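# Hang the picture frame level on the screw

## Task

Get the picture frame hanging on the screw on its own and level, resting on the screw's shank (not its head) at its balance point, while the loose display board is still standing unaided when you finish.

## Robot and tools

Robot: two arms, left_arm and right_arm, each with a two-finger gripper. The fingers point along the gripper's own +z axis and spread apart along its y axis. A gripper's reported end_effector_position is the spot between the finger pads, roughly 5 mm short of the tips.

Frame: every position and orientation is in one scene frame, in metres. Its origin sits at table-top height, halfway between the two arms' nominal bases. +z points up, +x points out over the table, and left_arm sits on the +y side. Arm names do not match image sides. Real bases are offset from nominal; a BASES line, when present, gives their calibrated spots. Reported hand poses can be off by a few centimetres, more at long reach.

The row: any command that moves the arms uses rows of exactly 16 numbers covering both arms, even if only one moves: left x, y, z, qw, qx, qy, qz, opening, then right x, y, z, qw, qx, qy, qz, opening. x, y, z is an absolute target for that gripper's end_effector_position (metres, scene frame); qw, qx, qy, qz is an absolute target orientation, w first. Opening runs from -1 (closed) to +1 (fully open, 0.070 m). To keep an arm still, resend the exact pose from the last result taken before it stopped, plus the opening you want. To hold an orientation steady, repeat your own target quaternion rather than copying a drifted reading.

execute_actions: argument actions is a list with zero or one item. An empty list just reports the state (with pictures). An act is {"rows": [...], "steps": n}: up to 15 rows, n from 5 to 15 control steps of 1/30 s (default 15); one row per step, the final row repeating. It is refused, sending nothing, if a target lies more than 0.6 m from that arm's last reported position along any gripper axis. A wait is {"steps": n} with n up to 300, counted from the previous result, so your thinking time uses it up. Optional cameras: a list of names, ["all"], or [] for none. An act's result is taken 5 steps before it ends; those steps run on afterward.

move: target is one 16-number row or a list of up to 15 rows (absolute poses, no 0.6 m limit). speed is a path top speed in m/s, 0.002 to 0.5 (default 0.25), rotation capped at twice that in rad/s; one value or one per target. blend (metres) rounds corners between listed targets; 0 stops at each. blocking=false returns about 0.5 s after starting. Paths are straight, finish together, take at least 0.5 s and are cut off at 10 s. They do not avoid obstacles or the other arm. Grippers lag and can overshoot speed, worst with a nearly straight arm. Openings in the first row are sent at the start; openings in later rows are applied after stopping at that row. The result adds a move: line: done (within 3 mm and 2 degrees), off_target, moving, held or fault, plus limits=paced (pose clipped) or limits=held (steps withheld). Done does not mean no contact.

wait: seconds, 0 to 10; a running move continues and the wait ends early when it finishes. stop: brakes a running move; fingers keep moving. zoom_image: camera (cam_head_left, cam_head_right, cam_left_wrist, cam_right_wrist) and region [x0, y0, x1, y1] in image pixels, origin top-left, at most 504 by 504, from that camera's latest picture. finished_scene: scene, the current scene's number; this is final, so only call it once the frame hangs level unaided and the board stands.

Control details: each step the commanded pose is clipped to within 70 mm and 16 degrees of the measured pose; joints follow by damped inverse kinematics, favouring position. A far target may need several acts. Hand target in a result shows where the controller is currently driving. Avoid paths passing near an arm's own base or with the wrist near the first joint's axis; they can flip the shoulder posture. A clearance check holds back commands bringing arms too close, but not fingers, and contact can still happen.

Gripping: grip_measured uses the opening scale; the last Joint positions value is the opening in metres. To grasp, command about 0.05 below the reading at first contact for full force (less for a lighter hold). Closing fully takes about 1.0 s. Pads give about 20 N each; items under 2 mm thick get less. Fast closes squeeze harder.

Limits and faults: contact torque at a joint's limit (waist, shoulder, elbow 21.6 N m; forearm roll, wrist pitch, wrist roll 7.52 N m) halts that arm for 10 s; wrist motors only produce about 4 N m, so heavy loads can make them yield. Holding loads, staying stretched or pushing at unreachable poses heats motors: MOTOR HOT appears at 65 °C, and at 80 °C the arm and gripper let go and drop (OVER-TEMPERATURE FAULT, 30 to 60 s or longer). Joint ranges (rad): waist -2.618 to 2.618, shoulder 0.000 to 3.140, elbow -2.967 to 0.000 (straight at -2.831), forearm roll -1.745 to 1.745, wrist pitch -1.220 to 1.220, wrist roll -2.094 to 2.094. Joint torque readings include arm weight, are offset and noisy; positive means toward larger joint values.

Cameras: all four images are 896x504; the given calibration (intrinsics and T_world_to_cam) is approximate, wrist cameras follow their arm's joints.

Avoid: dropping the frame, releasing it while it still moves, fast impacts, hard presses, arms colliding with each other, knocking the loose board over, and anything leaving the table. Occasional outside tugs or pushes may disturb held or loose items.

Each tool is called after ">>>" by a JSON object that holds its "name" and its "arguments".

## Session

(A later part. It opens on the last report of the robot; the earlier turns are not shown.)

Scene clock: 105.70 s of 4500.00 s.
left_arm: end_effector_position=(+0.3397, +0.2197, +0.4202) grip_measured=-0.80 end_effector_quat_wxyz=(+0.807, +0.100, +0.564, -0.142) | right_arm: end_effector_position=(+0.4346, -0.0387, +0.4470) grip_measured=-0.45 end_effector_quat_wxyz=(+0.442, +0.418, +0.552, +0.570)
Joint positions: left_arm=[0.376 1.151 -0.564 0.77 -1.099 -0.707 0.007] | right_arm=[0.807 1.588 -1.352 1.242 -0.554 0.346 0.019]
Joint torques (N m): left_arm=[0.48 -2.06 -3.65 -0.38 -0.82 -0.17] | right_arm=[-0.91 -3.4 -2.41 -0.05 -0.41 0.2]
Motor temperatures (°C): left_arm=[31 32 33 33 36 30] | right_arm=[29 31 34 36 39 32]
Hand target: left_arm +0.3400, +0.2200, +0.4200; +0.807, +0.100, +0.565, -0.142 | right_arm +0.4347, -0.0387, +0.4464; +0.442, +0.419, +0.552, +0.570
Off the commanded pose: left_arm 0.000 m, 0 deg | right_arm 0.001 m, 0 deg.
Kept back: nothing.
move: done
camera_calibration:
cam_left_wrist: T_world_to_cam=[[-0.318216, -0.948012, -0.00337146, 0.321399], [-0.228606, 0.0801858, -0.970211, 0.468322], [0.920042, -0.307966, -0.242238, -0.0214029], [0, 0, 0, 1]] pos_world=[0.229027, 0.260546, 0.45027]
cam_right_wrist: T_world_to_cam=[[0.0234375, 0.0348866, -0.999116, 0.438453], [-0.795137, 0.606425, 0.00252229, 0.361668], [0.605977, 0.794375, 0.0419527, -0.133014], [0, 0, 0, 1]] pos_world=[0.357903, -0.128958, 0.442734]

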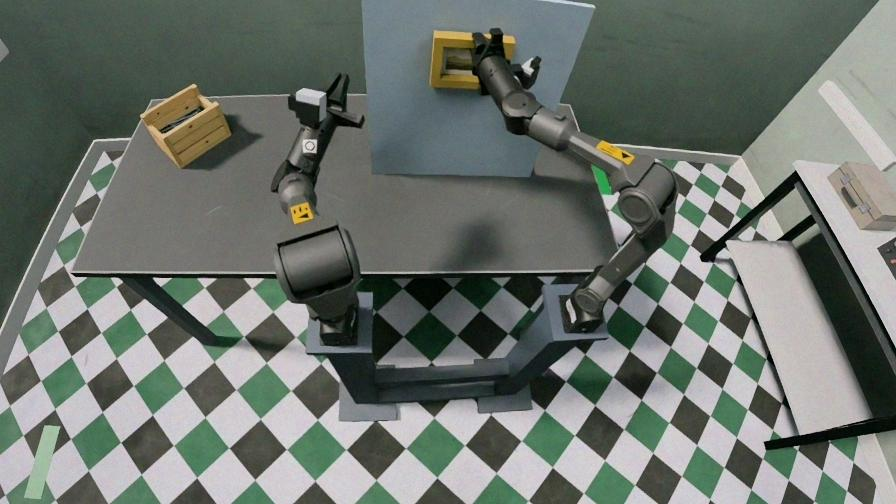

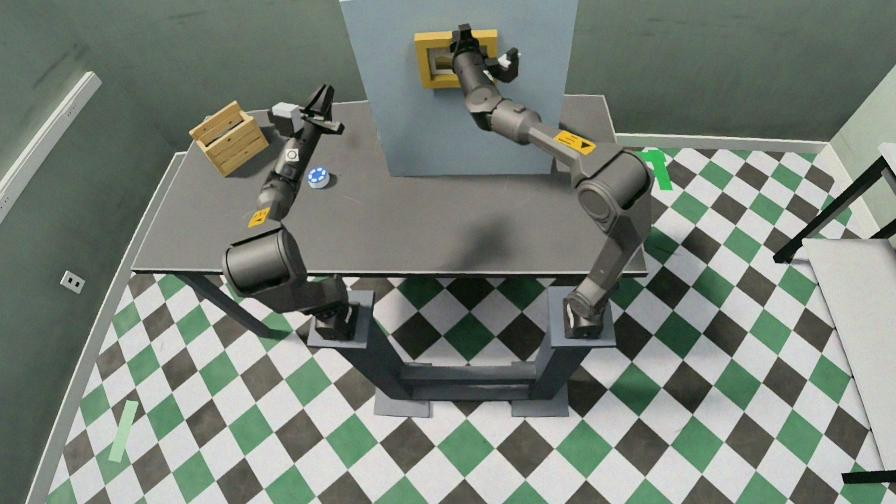

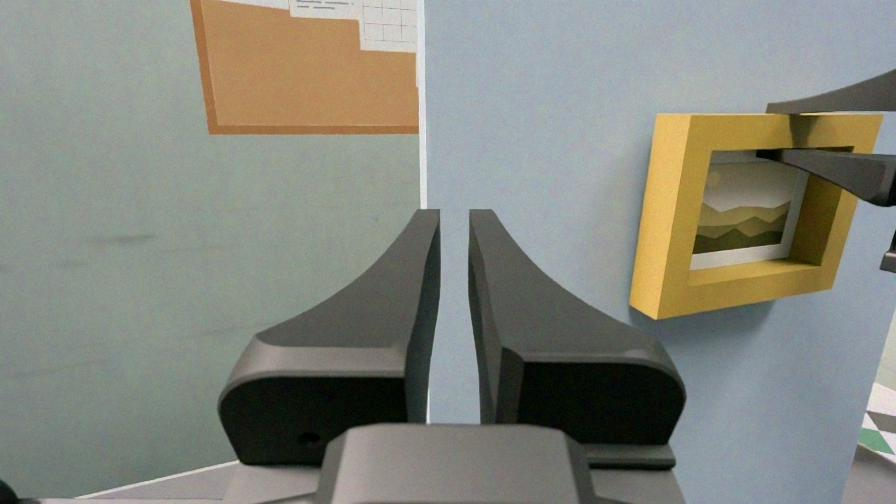

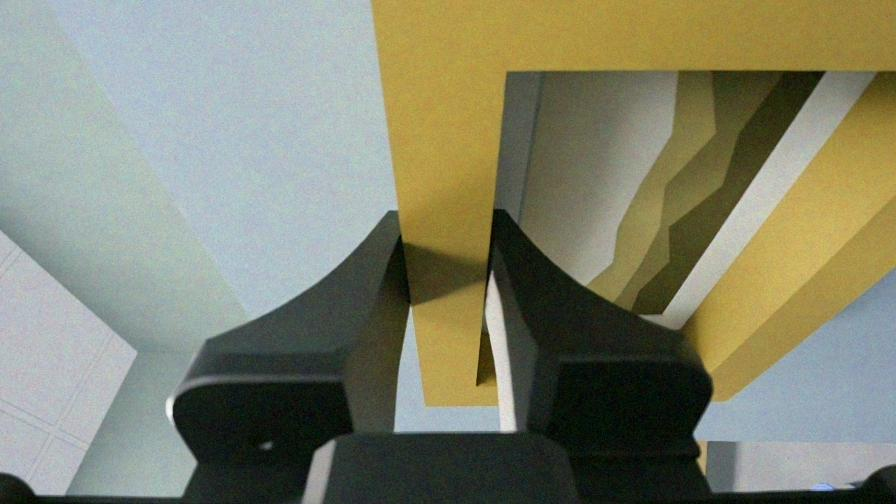

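>>> {"name": "move", "arguments": {"target": [[0.34,0.22,0.42,0.8067,0.0996,0.5649,-0.1422,-0.8,0.4347,-0.0387,0.4462,0.4422,0.4187,0.5519,0.5699,-0.42],[0.34,0.22,0.42,0.8067,0.0996,0.5649,-0.1422,-0.8,0.4347,-0.0387,0.4464,0.4422,0.4187,0.5519,0.5699,-0.38]], "speed": 0.02}}

Scene clock: 108.03 s of 4500.00 s.
left_arm: end_effector_position=(+0.3397, +0.2197, +0.4202) grip_measured=-0.80 end_effector_quat_wxyz=(+0.807, +0.100, +0.564, -0.142) | right_arm: end_effector_position=(+0.4347, -0.0388, +0.4462) grip_measured=-0.38 end_effector_quat_wxyz=(+0.442, +0.419, +0.552, +0.570)
Joint positions: left_arm=[0.376 1.151 -0.564 0.77 -1.099 -0.707 0.007] | right_arm=[0.807 1.588 -1.35 1.243 -0.554 0.347 0.022]
Joint torques (N m): left_arm=[0.42 -2.28 -3.55 -0.45 -0.87 -0.2] | right_arm=[0.77 -4.96 -3.94 -0.48 -0.07 -0.2]
Motor temperatures (°C): left_arm=[31 32 33 33 36 30] | right_arm=[29 31 34 36 39 32]
Hand target: left_arm +0.3400, +0.2200, +0.4200; +0.807, +0.100, +0.565, -0.142 | right_arm +0.4347, -0.0387, +0.4464; +0.442, +0.419, +0.552, +0.570
Off the commanded pose: left_arm 0.000 m, 0 deg | right_arm 0.000 m, 0 deg.
Kept back: nothing.
move: done
camera_calibration:
cam_left_wrist: T_world_to_cam=[[-0.318216, -0.948012, -0.00337146, 0.321399], [-0.228606, 0.0801858, -0.970211, 0.468322], [0.920042, -0.307966, -0.242238, -0.0214029], [0, 0, 0, 1]] pos_world=[0.229027, 0.260546, 0.45027]
cam_right_wrist: T_world_to_cam=[[0.0213867, 0.035453, -0.999142, 0.438591], [-0.795068, 0.606503, 0.00450233, 0.360792], [0.606143, 0.79429, 0.0411586, -0.132672], [0, 0, 0, 1]] pos_world=[0.357893, -0.128991, 0.442051]

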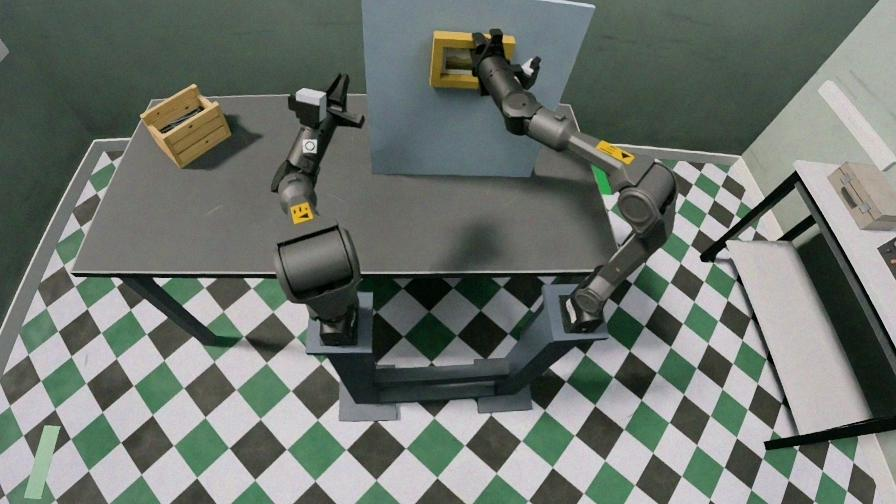

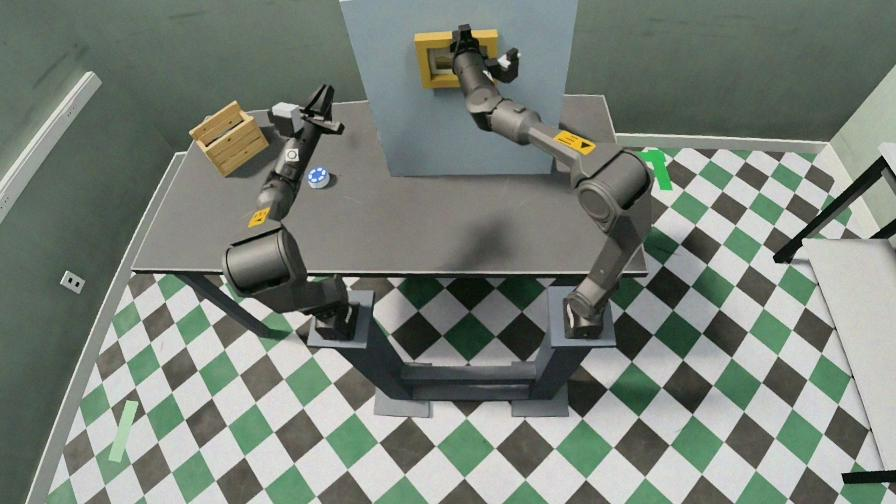

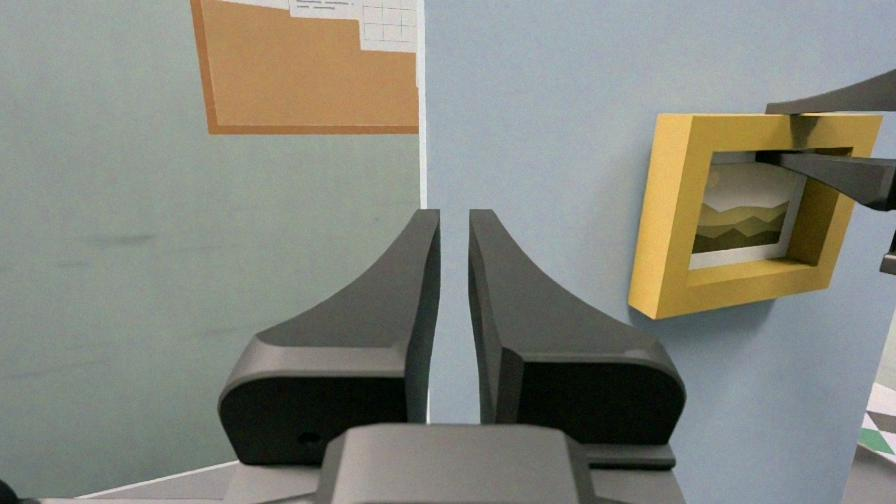

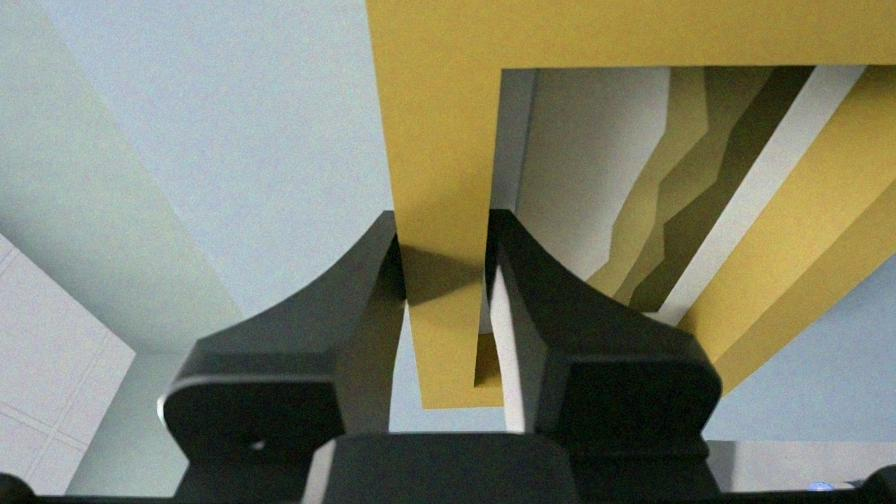

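>>> {"name": "zoom_image", "arguments": {"camera": "cam_right_wrist", "region": [340, 0, 720, 440]}}

>>> {"name": "zoom_image", "arguments": {"camera": "cam_head_left", "region": [360, 0, 600, 190]}}

Scaled by 1.145 from the camera's 896x504 image, which has a finer 1280x720 frame.

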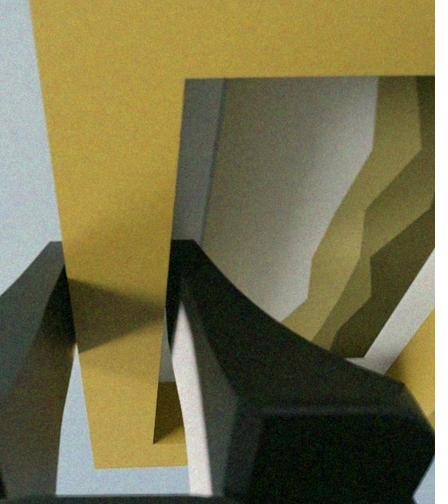

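Scaled by 2.100 from the camera's 896x504 image, which has a finer 1280x720 frame.

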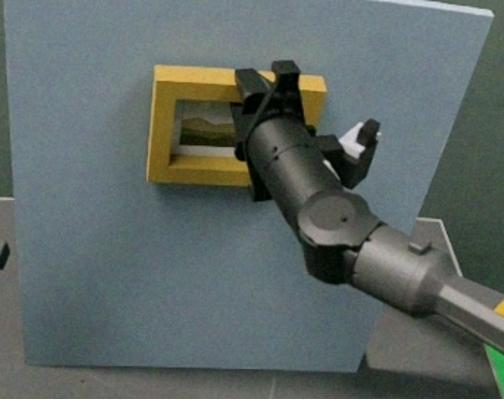

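>>> {"name": "move", "arguments": {"target": [[0.34,0.22,0.42,0.8067,0.0996,0.5649,-0.1422,-0.8,0.4347,-0.0387,0.4464,0.4422,0.4187,0.5519,0.5699,-0.31],[0.34,0.22,0.42,0.8067,0.0996,0.5649,-0.1422,-0.8,0.4347,-0.0387,0.4464,0.4422,0.4187,0.5519,0.5699,-0.24]], "speed": 0.02, "cameras": ["cam_right_wrist","cam_left_wrist"]}}

>>> {"name": "zoom_image", "arguments": {"camera": "cam_right_wrist", "region": [340, 0, 720, 440]}}

Scene clock: 110.37 s of 4500.00 s.
left_arm: end_effector_position=(+0.3397, +0.2197, +0.4202) grip_measured=-0.80 end_effector_quat_wxyz=(+0.807, +0.100, +0.564, -0.142) | right_arm: end_effector_position=(+0.4348, -0.0386, +0.4459) grip_measured=-0.24 end_effector_quat_wxyz=(+0.442, +0.419, +0.552, +0.570)
Joint positions: left_arm=[0.376 1.151 -0.564 0.77 -1.099 -0.707 0.007] | right_arm=[0.807 1.589 -1.35 1.242 -0.554 0.347 0.027]
Joint torques (N m): left_arm=[0.42 -2.06 -3.51 -0.48 -0.9 -0.16] | right_arm=[-0.45 -7.14 -4.89 -0.8 -0.41 -0.19]
Motor temperatures (°C): left_arm=[31 32 33 33 36 30] | right_arm=[29 31 34 36 39 32]
Hand target: left_arm +0.3400, +0.2200, +0.4200; +0.807, +0.100, +0.565, -0.142 | right_arm +0.4347, -0.0387, +0.4464; +0.442, +0.419, +0.552, +0.570
Off the commanded pose: left_arm 0.000 m, 0 deg | right_arm 0.001 m, 0 deg.
Kept back: nothing.
move: done
camera_calibration:
cam_left_wrist: T_world_to_cam=[[-0.318216, -0.948012, -0.00337146, 0.321399], [-0.228606, 0.0801858, -0.970211, 0.468322], [0.920042, -0.307966, -0.242238, -0.0214029], [0, 0, 0, 1]] pos_world=[0.229027, 0.260546, 0.45027]
cam_right_wrist: T_world_to_cam=[[0.0213482, 0.0342051, -0.999187, 0.438222], [-0.795148, 0.606404, 0.00377023, 0.361154], [0.60604, 0.794421, 0.0401437, -0.13242], [0, 0, 0, 1]] pos_world=[0.358068, -0.128797, 0.44182]
Images, in order (width x height): cam_left_wrist 896x504, cam_right_wrist 896x504.

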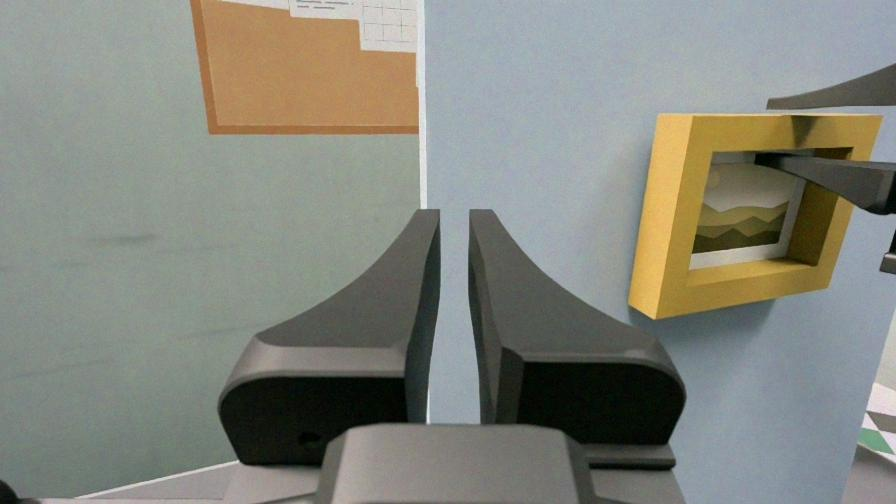

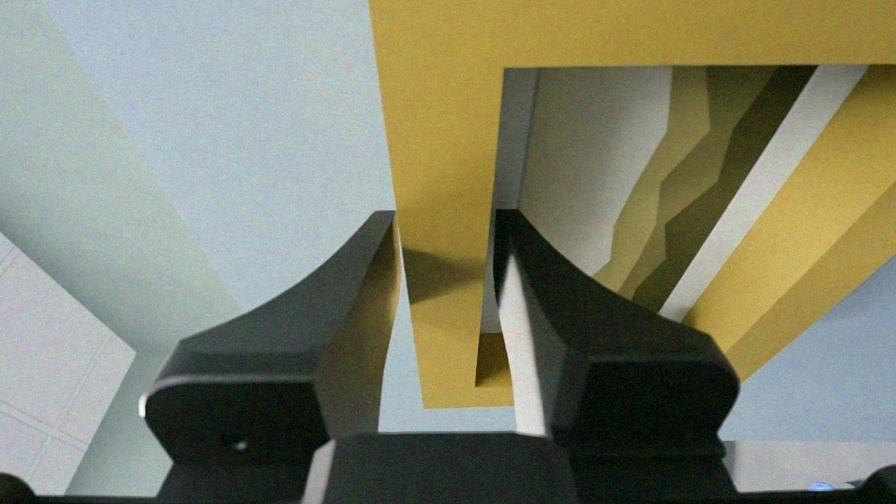

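Scaled by 1.145 from the camera's 896x504 image, which has a finer 1280x720 frame.

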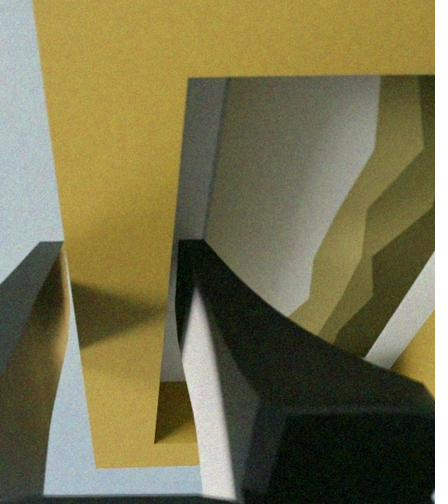

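>>> {"name": "move", "arguments": {"target": [[0.34,0.22,0.42,0.8067,0.0996,0.5649,-0.1422,-0.8,0.4347,-0.0387,0.4464,0.4422,0.4187,0.5519,0.5699,0.0],[0.34,0.22,0.42,0.8067,0.0996,0.5649,-0.1422,-0.8,0.338,-0.0645,0.4435,0.4422,0.4187,0.5519,0.5699,0.0]], "speed": 0.06}}

>>> {"name": "zoom_image", "arguments": {"camera": "cam_head_left", "region": [400, 0, 560, 110]}}

>>> {"name": "zoom_image", "arguments": {"camera": "cam_head_right", "region": [380, 0, 540, 110]}}

Scene clock: 113.27 s of 4500.00 s.
left_arm: end_effector_position=(+0.3397, +0.2197, +0.4202) grip_measured=-0.80 end_effector_quat_wxyz=(+0.807, +0.100, +0.564, -0.142) | right_arm: end_effector_position=(+0.3377, -0.0647, +0.4436) grip_measured=+0.00 end_effector_quat_wxyz=(+0.442, +0.419, +0.552, +0.570)
Joint positions: left_arm=[0.376 1.151 -0.564 0.77 -1.099 -0.707 0.007] | right_arm=[1.044 1.303 -1.051 1.343 -0.784 0.267 0.035]
Joint torques (N m): left_arm=[0.36 -2.14 -3.55 -0.52 -0.9 -0.17] | right_arm=[-0.46 -3.09 -4.27 -1.01 -0.13 0.02]
Motor temperatures (°C): left_arm=[31 32 33 33 36 30] | right_arm=[29 31 34 36 39 32]
Hand target: left_arm +0.3400, +0.2200, +0.4200; +0.807, +0.100, +0.565, -0.142 | right_arm +0.3380, -0.0645, +0.4435; +0.442, +0.419, +0.552, +0.570
Off the commanded pose: left_arm 0.000 m, 0 deg | right_arm 0.000 m, 0 deg.
Kept back: nothing.
move: done
camera_calibration:
cam_left_wrist: T_world_to_cam=[[-0.318216, -0.948012, -0.00337146, 0.321399], [-0.228606, 0.0801858, -0.970211, 0.468322], [0.920042, -0.307966, -0.242238, -0.0214029], [0, 0, 0, 1]] pos_world=[0.229027, 0.260546, 0.45027]
cam_right_wrist: T_world_to_cam=[[0.0223362, 0.0350986, -0.999134, 0.438561], [-0.794877, 0.60676, 0.00354497, 0.299777], [0.606359, 0.79411, 0.0414518, -0.0533968], [0, 0, 0, 1]] pos_world=[0.260868, -0.154883, 0.439332]

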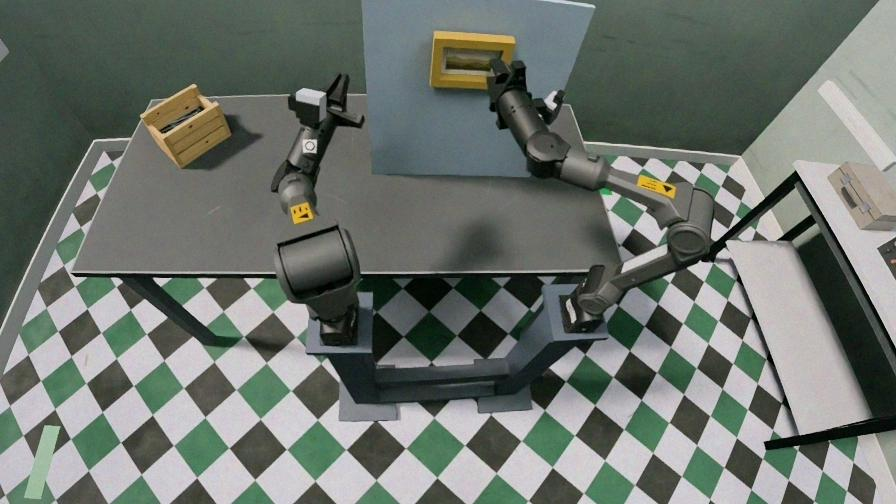

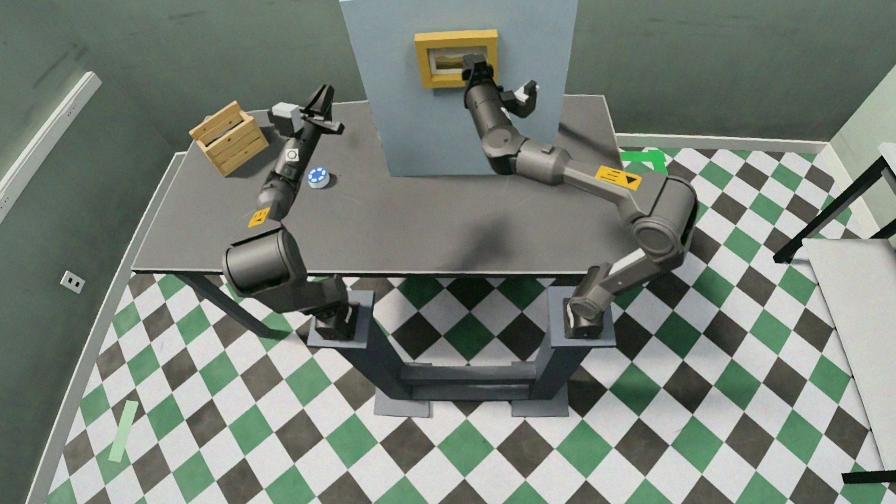

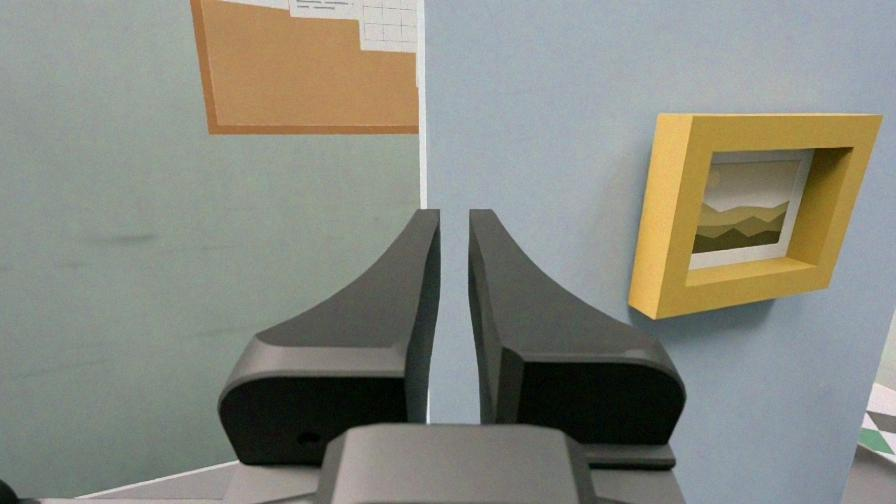

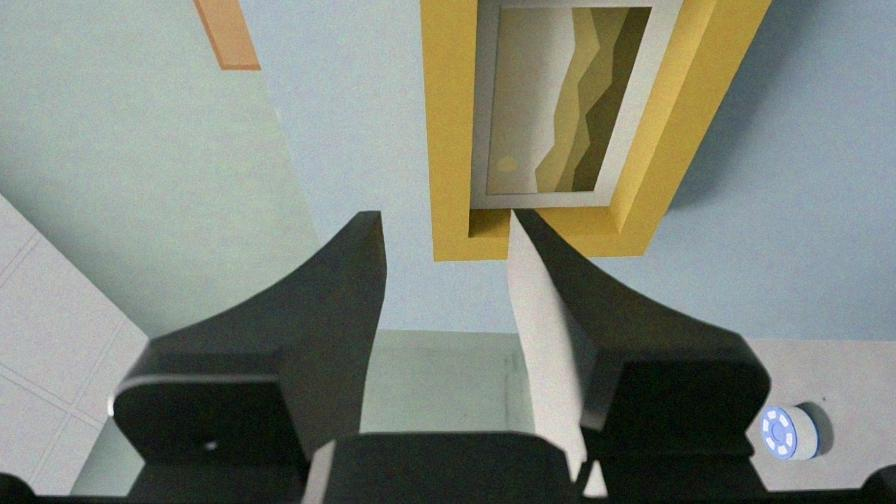

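Scaled by 3.150 from the camera's 896x504 image, which has a finer 1280x720 frame.

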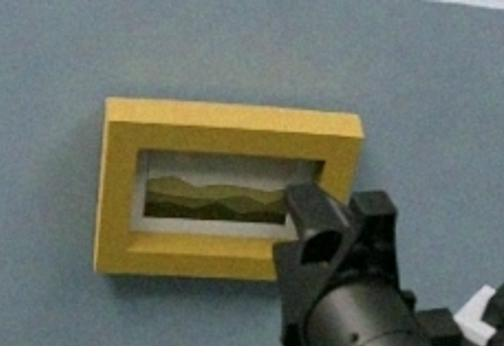

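Scaled by 3.150 from the camera's 896x504 image, which has a finer 1280x720 frame.

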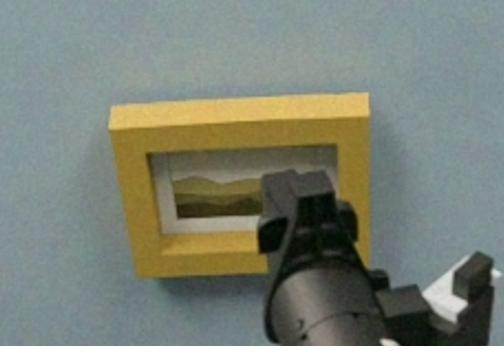

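>>> {"name": "move", "arguments": {"target": [[0.34,0.22,0.42,0.8067,0.0996,0.5649,-0.1422,-0.8,0.28,-0.18,0.40,0.4422,0.4187,0.5519,0.5699,0.0]], "speed": 0.15}}

>>> {"name": "zoom_image", "arguments": {"camera": "cam_head_left", "region": [420, 10, 530, 110]}}

>>> {"name": "zoom_image", "arguments": {"camera": "cam_head_right", "region": [400, 10, 510, 110]}}

>>> {"name": "zoom_image", "arguments": {"camera": "cam_head_left", "region": [350, 0, 620, 200]}}

>>> {"name": "zoom_image", "arguments": {"camera": "cam_head_right", "region": [330, 0, 600, 200]}}

Scene clock: 115.03 s of 4500.00 s.
left_arm: end_effector_position=(+0.3397, +0.2197, +0.4202) grip_measured=-0.80 end_effector_quat_wxyz=(+0.807, +0.100, +0.564, -0.142) | right_arm: end_effector_position=(+0.2799, -0.1803, +0.3996) grip_measured=+0.00 end_effector_quat_wxyz=(+0.442, +0.419, +0.552, +0.569)
Joint positions: left_arm=[0.376 1.151 -0.564 0.77 -1.099 -0.707 0.007] | right_arm=[0.913 0.814 -0.589 1.32 -0.65 0.271 0.035]
Joint torques (N m): left_arm=[0.31 -2.15 -3.39 -0.52 -0.94 -0.14] | right_arm=[0.73 0.68 -4.84 -0.9 -0.36 0.1]
Motor temperatures (°C): left_arm=[31 32 33 33 36 30] | right_arm=[29 31 34 36 39 32]
Hand target: left_arm +0.3400, +0.2200, +0.4200; +0.807, +0.100, +0.565, -0.142 | right_arm +0.2800, -0.1800, +0.4000; +0.442, +0.419, +0.552, +0.570
Off the commanded pose: left_arm 0.000 m, 0 deg | right_arm 0.000 m, 0 deg.
Kept back: nothing.
move: done
camera_calibration:
cam_left_wrist: T_world_to_cam=[[-0.318216, -0.948012, -0.00337146, 0.321399], [-0.228606, 0.0801858, -0.970211, 0.468322], [0.920042, -0.307966, -0.242238, -0.0214029], [0, 0, 0, 1]] pos_world=[0.229027, 0.260546, 0.45027]
cam_right_wrist: T_world_to_cam=[[0.0216873, 0.0340483, -0.999185, 0.399979], [-0.794902, 0.606728, 0.00342159, 0.324216], [0.60635, 0.79418, 0.0402234, 0.0757034], [0, 0, 0, 1]] pos_world=[0.203143, -0.270452, 0.395499]

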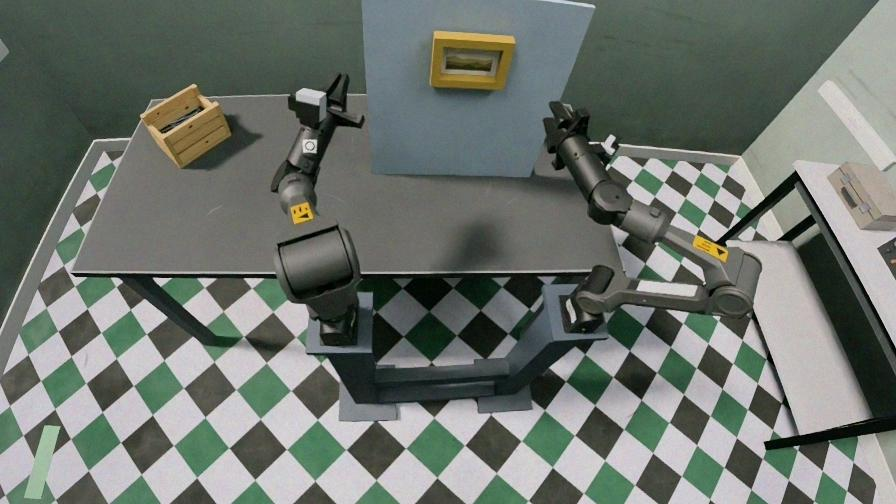

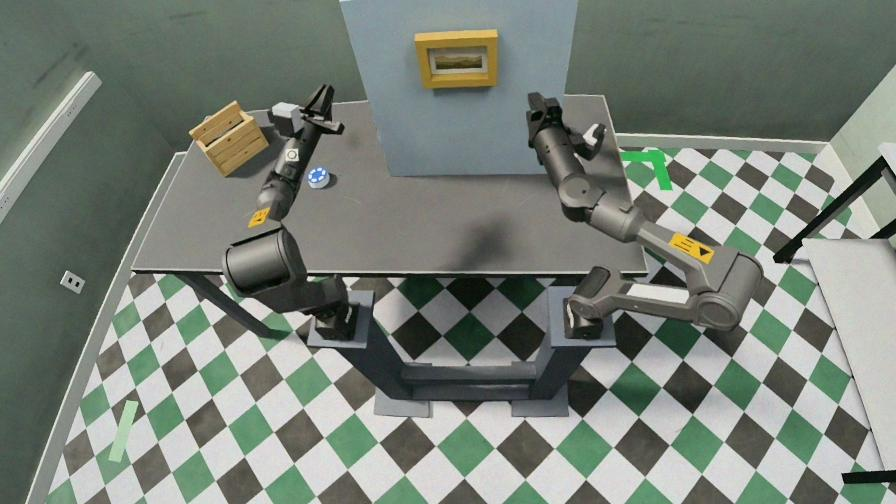

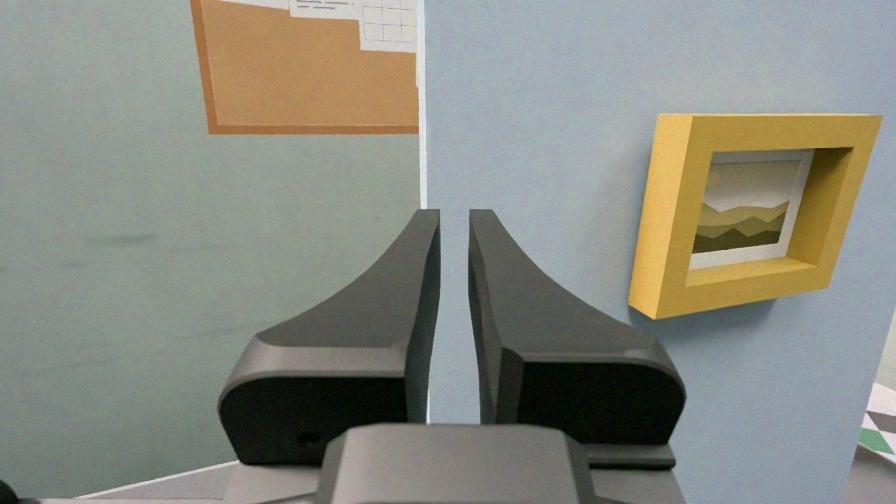

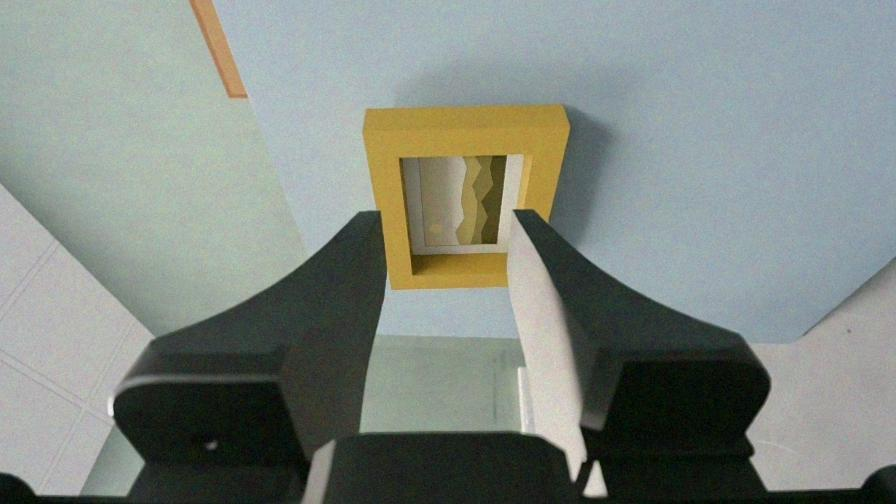

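Scaled by 4.582 from the camera's 896x504 image, which has a finer 1280x720 frame.

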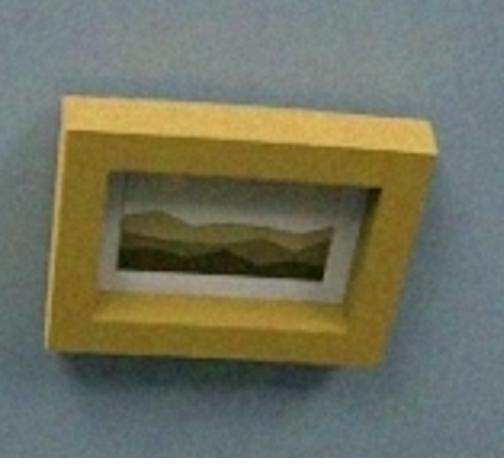

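Scaled by 4.582 from the camera's 896x504 image, which has a finer 1280x720 frame.

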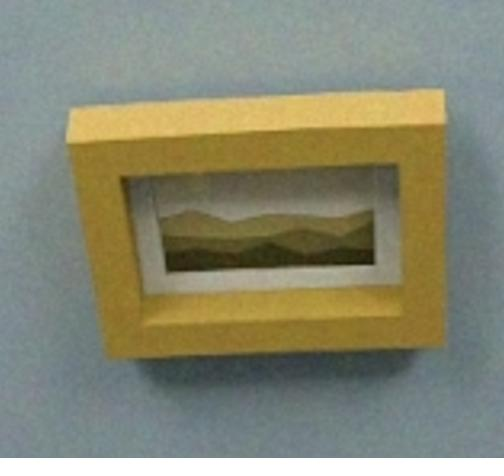

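Scaled by 1.867 from the camera's 896x504 image, which has a finer 1280x720 frame.

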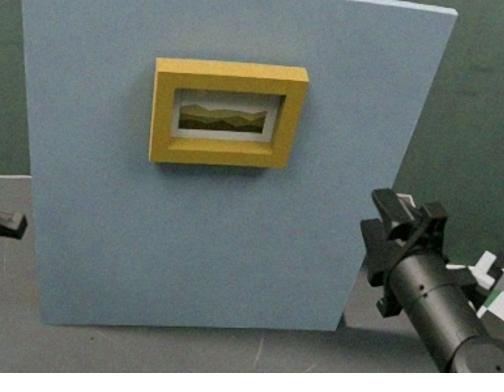

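Scaled by 1.867 from the camera's 896x504 image, which has a finer 1280x720 frame.

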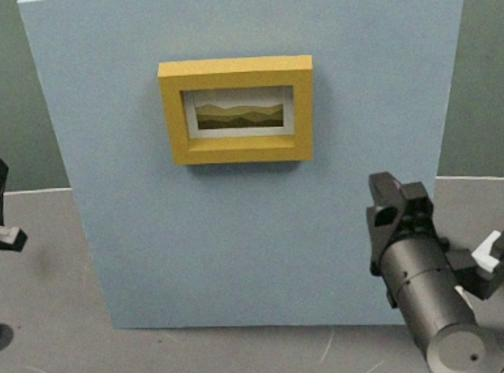

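>>> {"name": "zoom_image", "arguments": {"camera": "cam_head_left", "region": [340, 0, 400, 190]}}

>>> {"name": "zoom_image", "arguments": {"camera": "cam_head_left", "region": [520, 0, 610, 190]}}

>>> {"name": "zoom_image", "arguments": {"camera": "cam_head_right", "region": [330, 0, 410, 190]}}

>>> {"name": "zoom_image", "arguments": {"camera": "cam_head_right", "region": [520, 0, 600, 190]}}

Scaled by 2.653 from the camera's 896x504 image, which has a finer 1280x720 frame.

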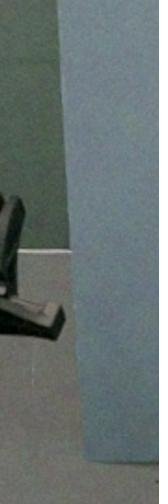

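Scaled by 2.653 from the camera's 896x504 image, which has a finer 1280x720 frame.

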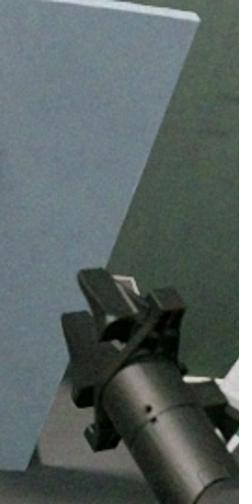

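Scaled by 2.653 from the camera's 896x504 image, which has a finer 1280x720 frame.

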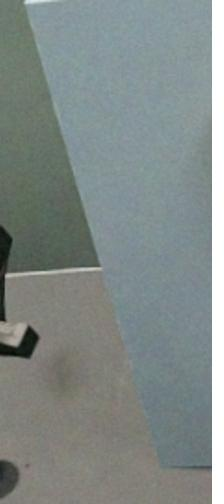

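Scaled by 2.653 from the camera's 896x504 image, which has a finer 1280x720 frame.

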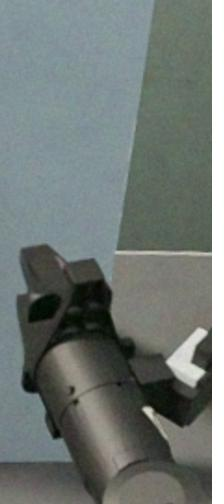

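>>> {"name": "zoom_image", "arguments": {"camera": "cam_right_wrist", "region": [330, 60, 620, 310]}}

>>> {"name": "zoom_image", "arguments": {"camera": "cam_head_right", "region": [380, 140, 560, 200]}}

>>> {"name": "zoom_image", "arguments": {"camera": "cam_left_wrist", "region": [600, 80, 896, 340]}}

Scaled by 1.738 from the camera's 896x504 image, which has a finer 1280x720 frame.

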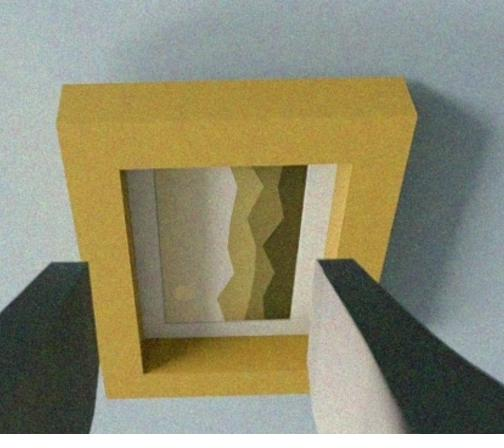

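Scaled by 2.800 from the camera's 896x504 image, which has a finer 1280x720 frame.

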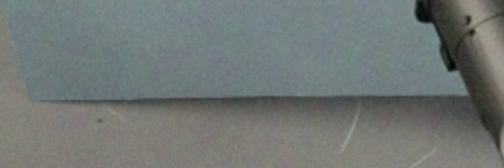

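Scaled by 1.703 from the camera's 896x504 image, which has a finer 1280x720 frame.

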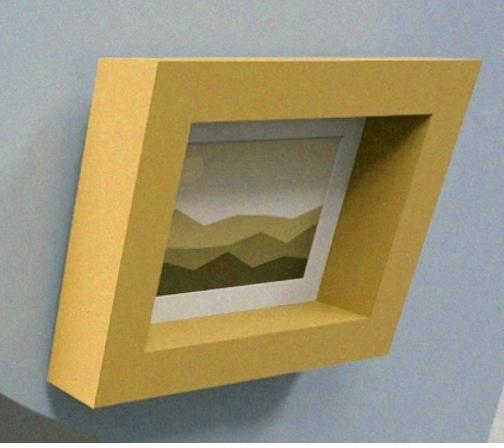

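>>> {"name": "execute_actions", "arguments": {"actions": [], "cameras": ["cam_head_left", "cam_left_wrist"]}}

>>> {"name": "zoom_image", "arguments": {"camera": "cam_left_wrist", "region": [600, 80, 896, 340]}}

Scene clock: 125.37 s of 4500.00 s.
left_arm: end_effector_position=(+0.3397, +0.2197, +0.4202) grip_measured=-0.80 end_effector_quat_wxyz=(+0.807, +0.100, +0.564, -0.142) | right_arm: end_effector_position=(+0.2801, -0.1801, +0.3997) grip_measured=+0.00 end_effector_quat_wxyz=(+0.442, +0.419, +0.552, +0.569)
Joint positions: left_arm=[0.376 1.151 -0.564 0.77 -1.099 -0.707 0.007] | right_arm=[0.913 0.815 -0.59 1.32 -0.65 0.271 0.035]
Joint torques (N m): left_arm=[0.37 -2.36 -3.32 -0.52 -0.97 -0.17] | right_arm=[0.69 0.62 -4.83 -0.9 -0.35 0.17]
Motor temperatures (°C): left_arm=[31 32 33 33 36 30] | right_arm=[29 31 34 35 38 32]
Hand target: left_arm +0.3400, +0.2200, +0.4200; +0.807, +0.100, +0.565, -0.142 | right_arm +0.2800, -0.1800, +0.4000; +0.442, +0.419, +0.552, +0.570
Off the commanded pose: left_arm 0.000 m, 0 deg | right_arm 0.000 m, 0 deg.
Steps of this call (1-310: nothing new was sent). Readings (end_effector_position of left_arm | right_arm):
1: (+0.3397, +0.2197, +0.4202) | (+0.2799, -0.1803, +0.3996)
2: (+0.3397, +0.2197, +0.4202) | (+0.2799, -0.1803, +0.3996)
4: (+0.3397, +0.2197, +0.4202) | (+0.2799, -0.1803, +0.3996)
8: (+0.3397, +0.2197, +0.4202) | (+0.2799, -0.1803, +0.4000)
310: the state above
camera_calibration:
cam_left_wrist: T_world_to_cam=[[-0.318216, -0.948012, -0.00337146, 0.321399], [-0.228606, 0.0801858, -0.970211, 0.468322], [0.920042, -0.307966, -0.242238, -0.0214029], [0, 0, 0, 1]] pos_world=[0.229027, 0.260546, 0.45027]
Images, in order (width x height): cam_head_left 896x504, cam_left_wrist 896x504.

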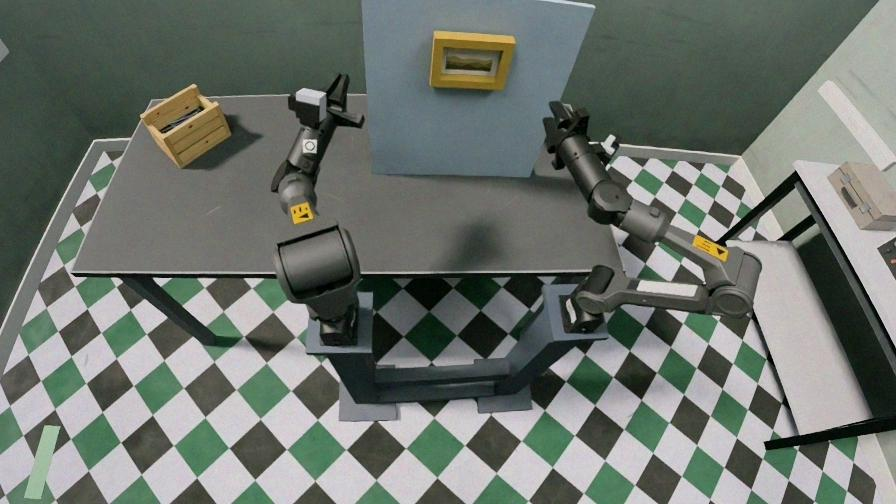

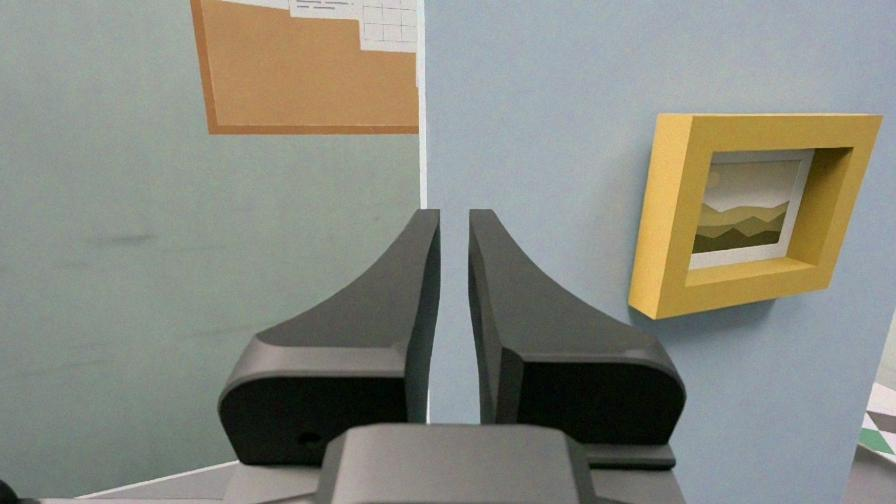

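Scaled by 1.703 from the camera's 896x504 image, which has a finer 1280x720 frame.

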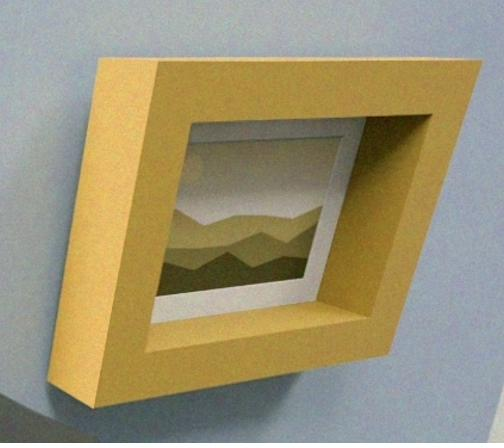

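>>> {"name": "finished_scene", "arguments": {"scene": 1, "done": true}}

The scene is finished: the task was done.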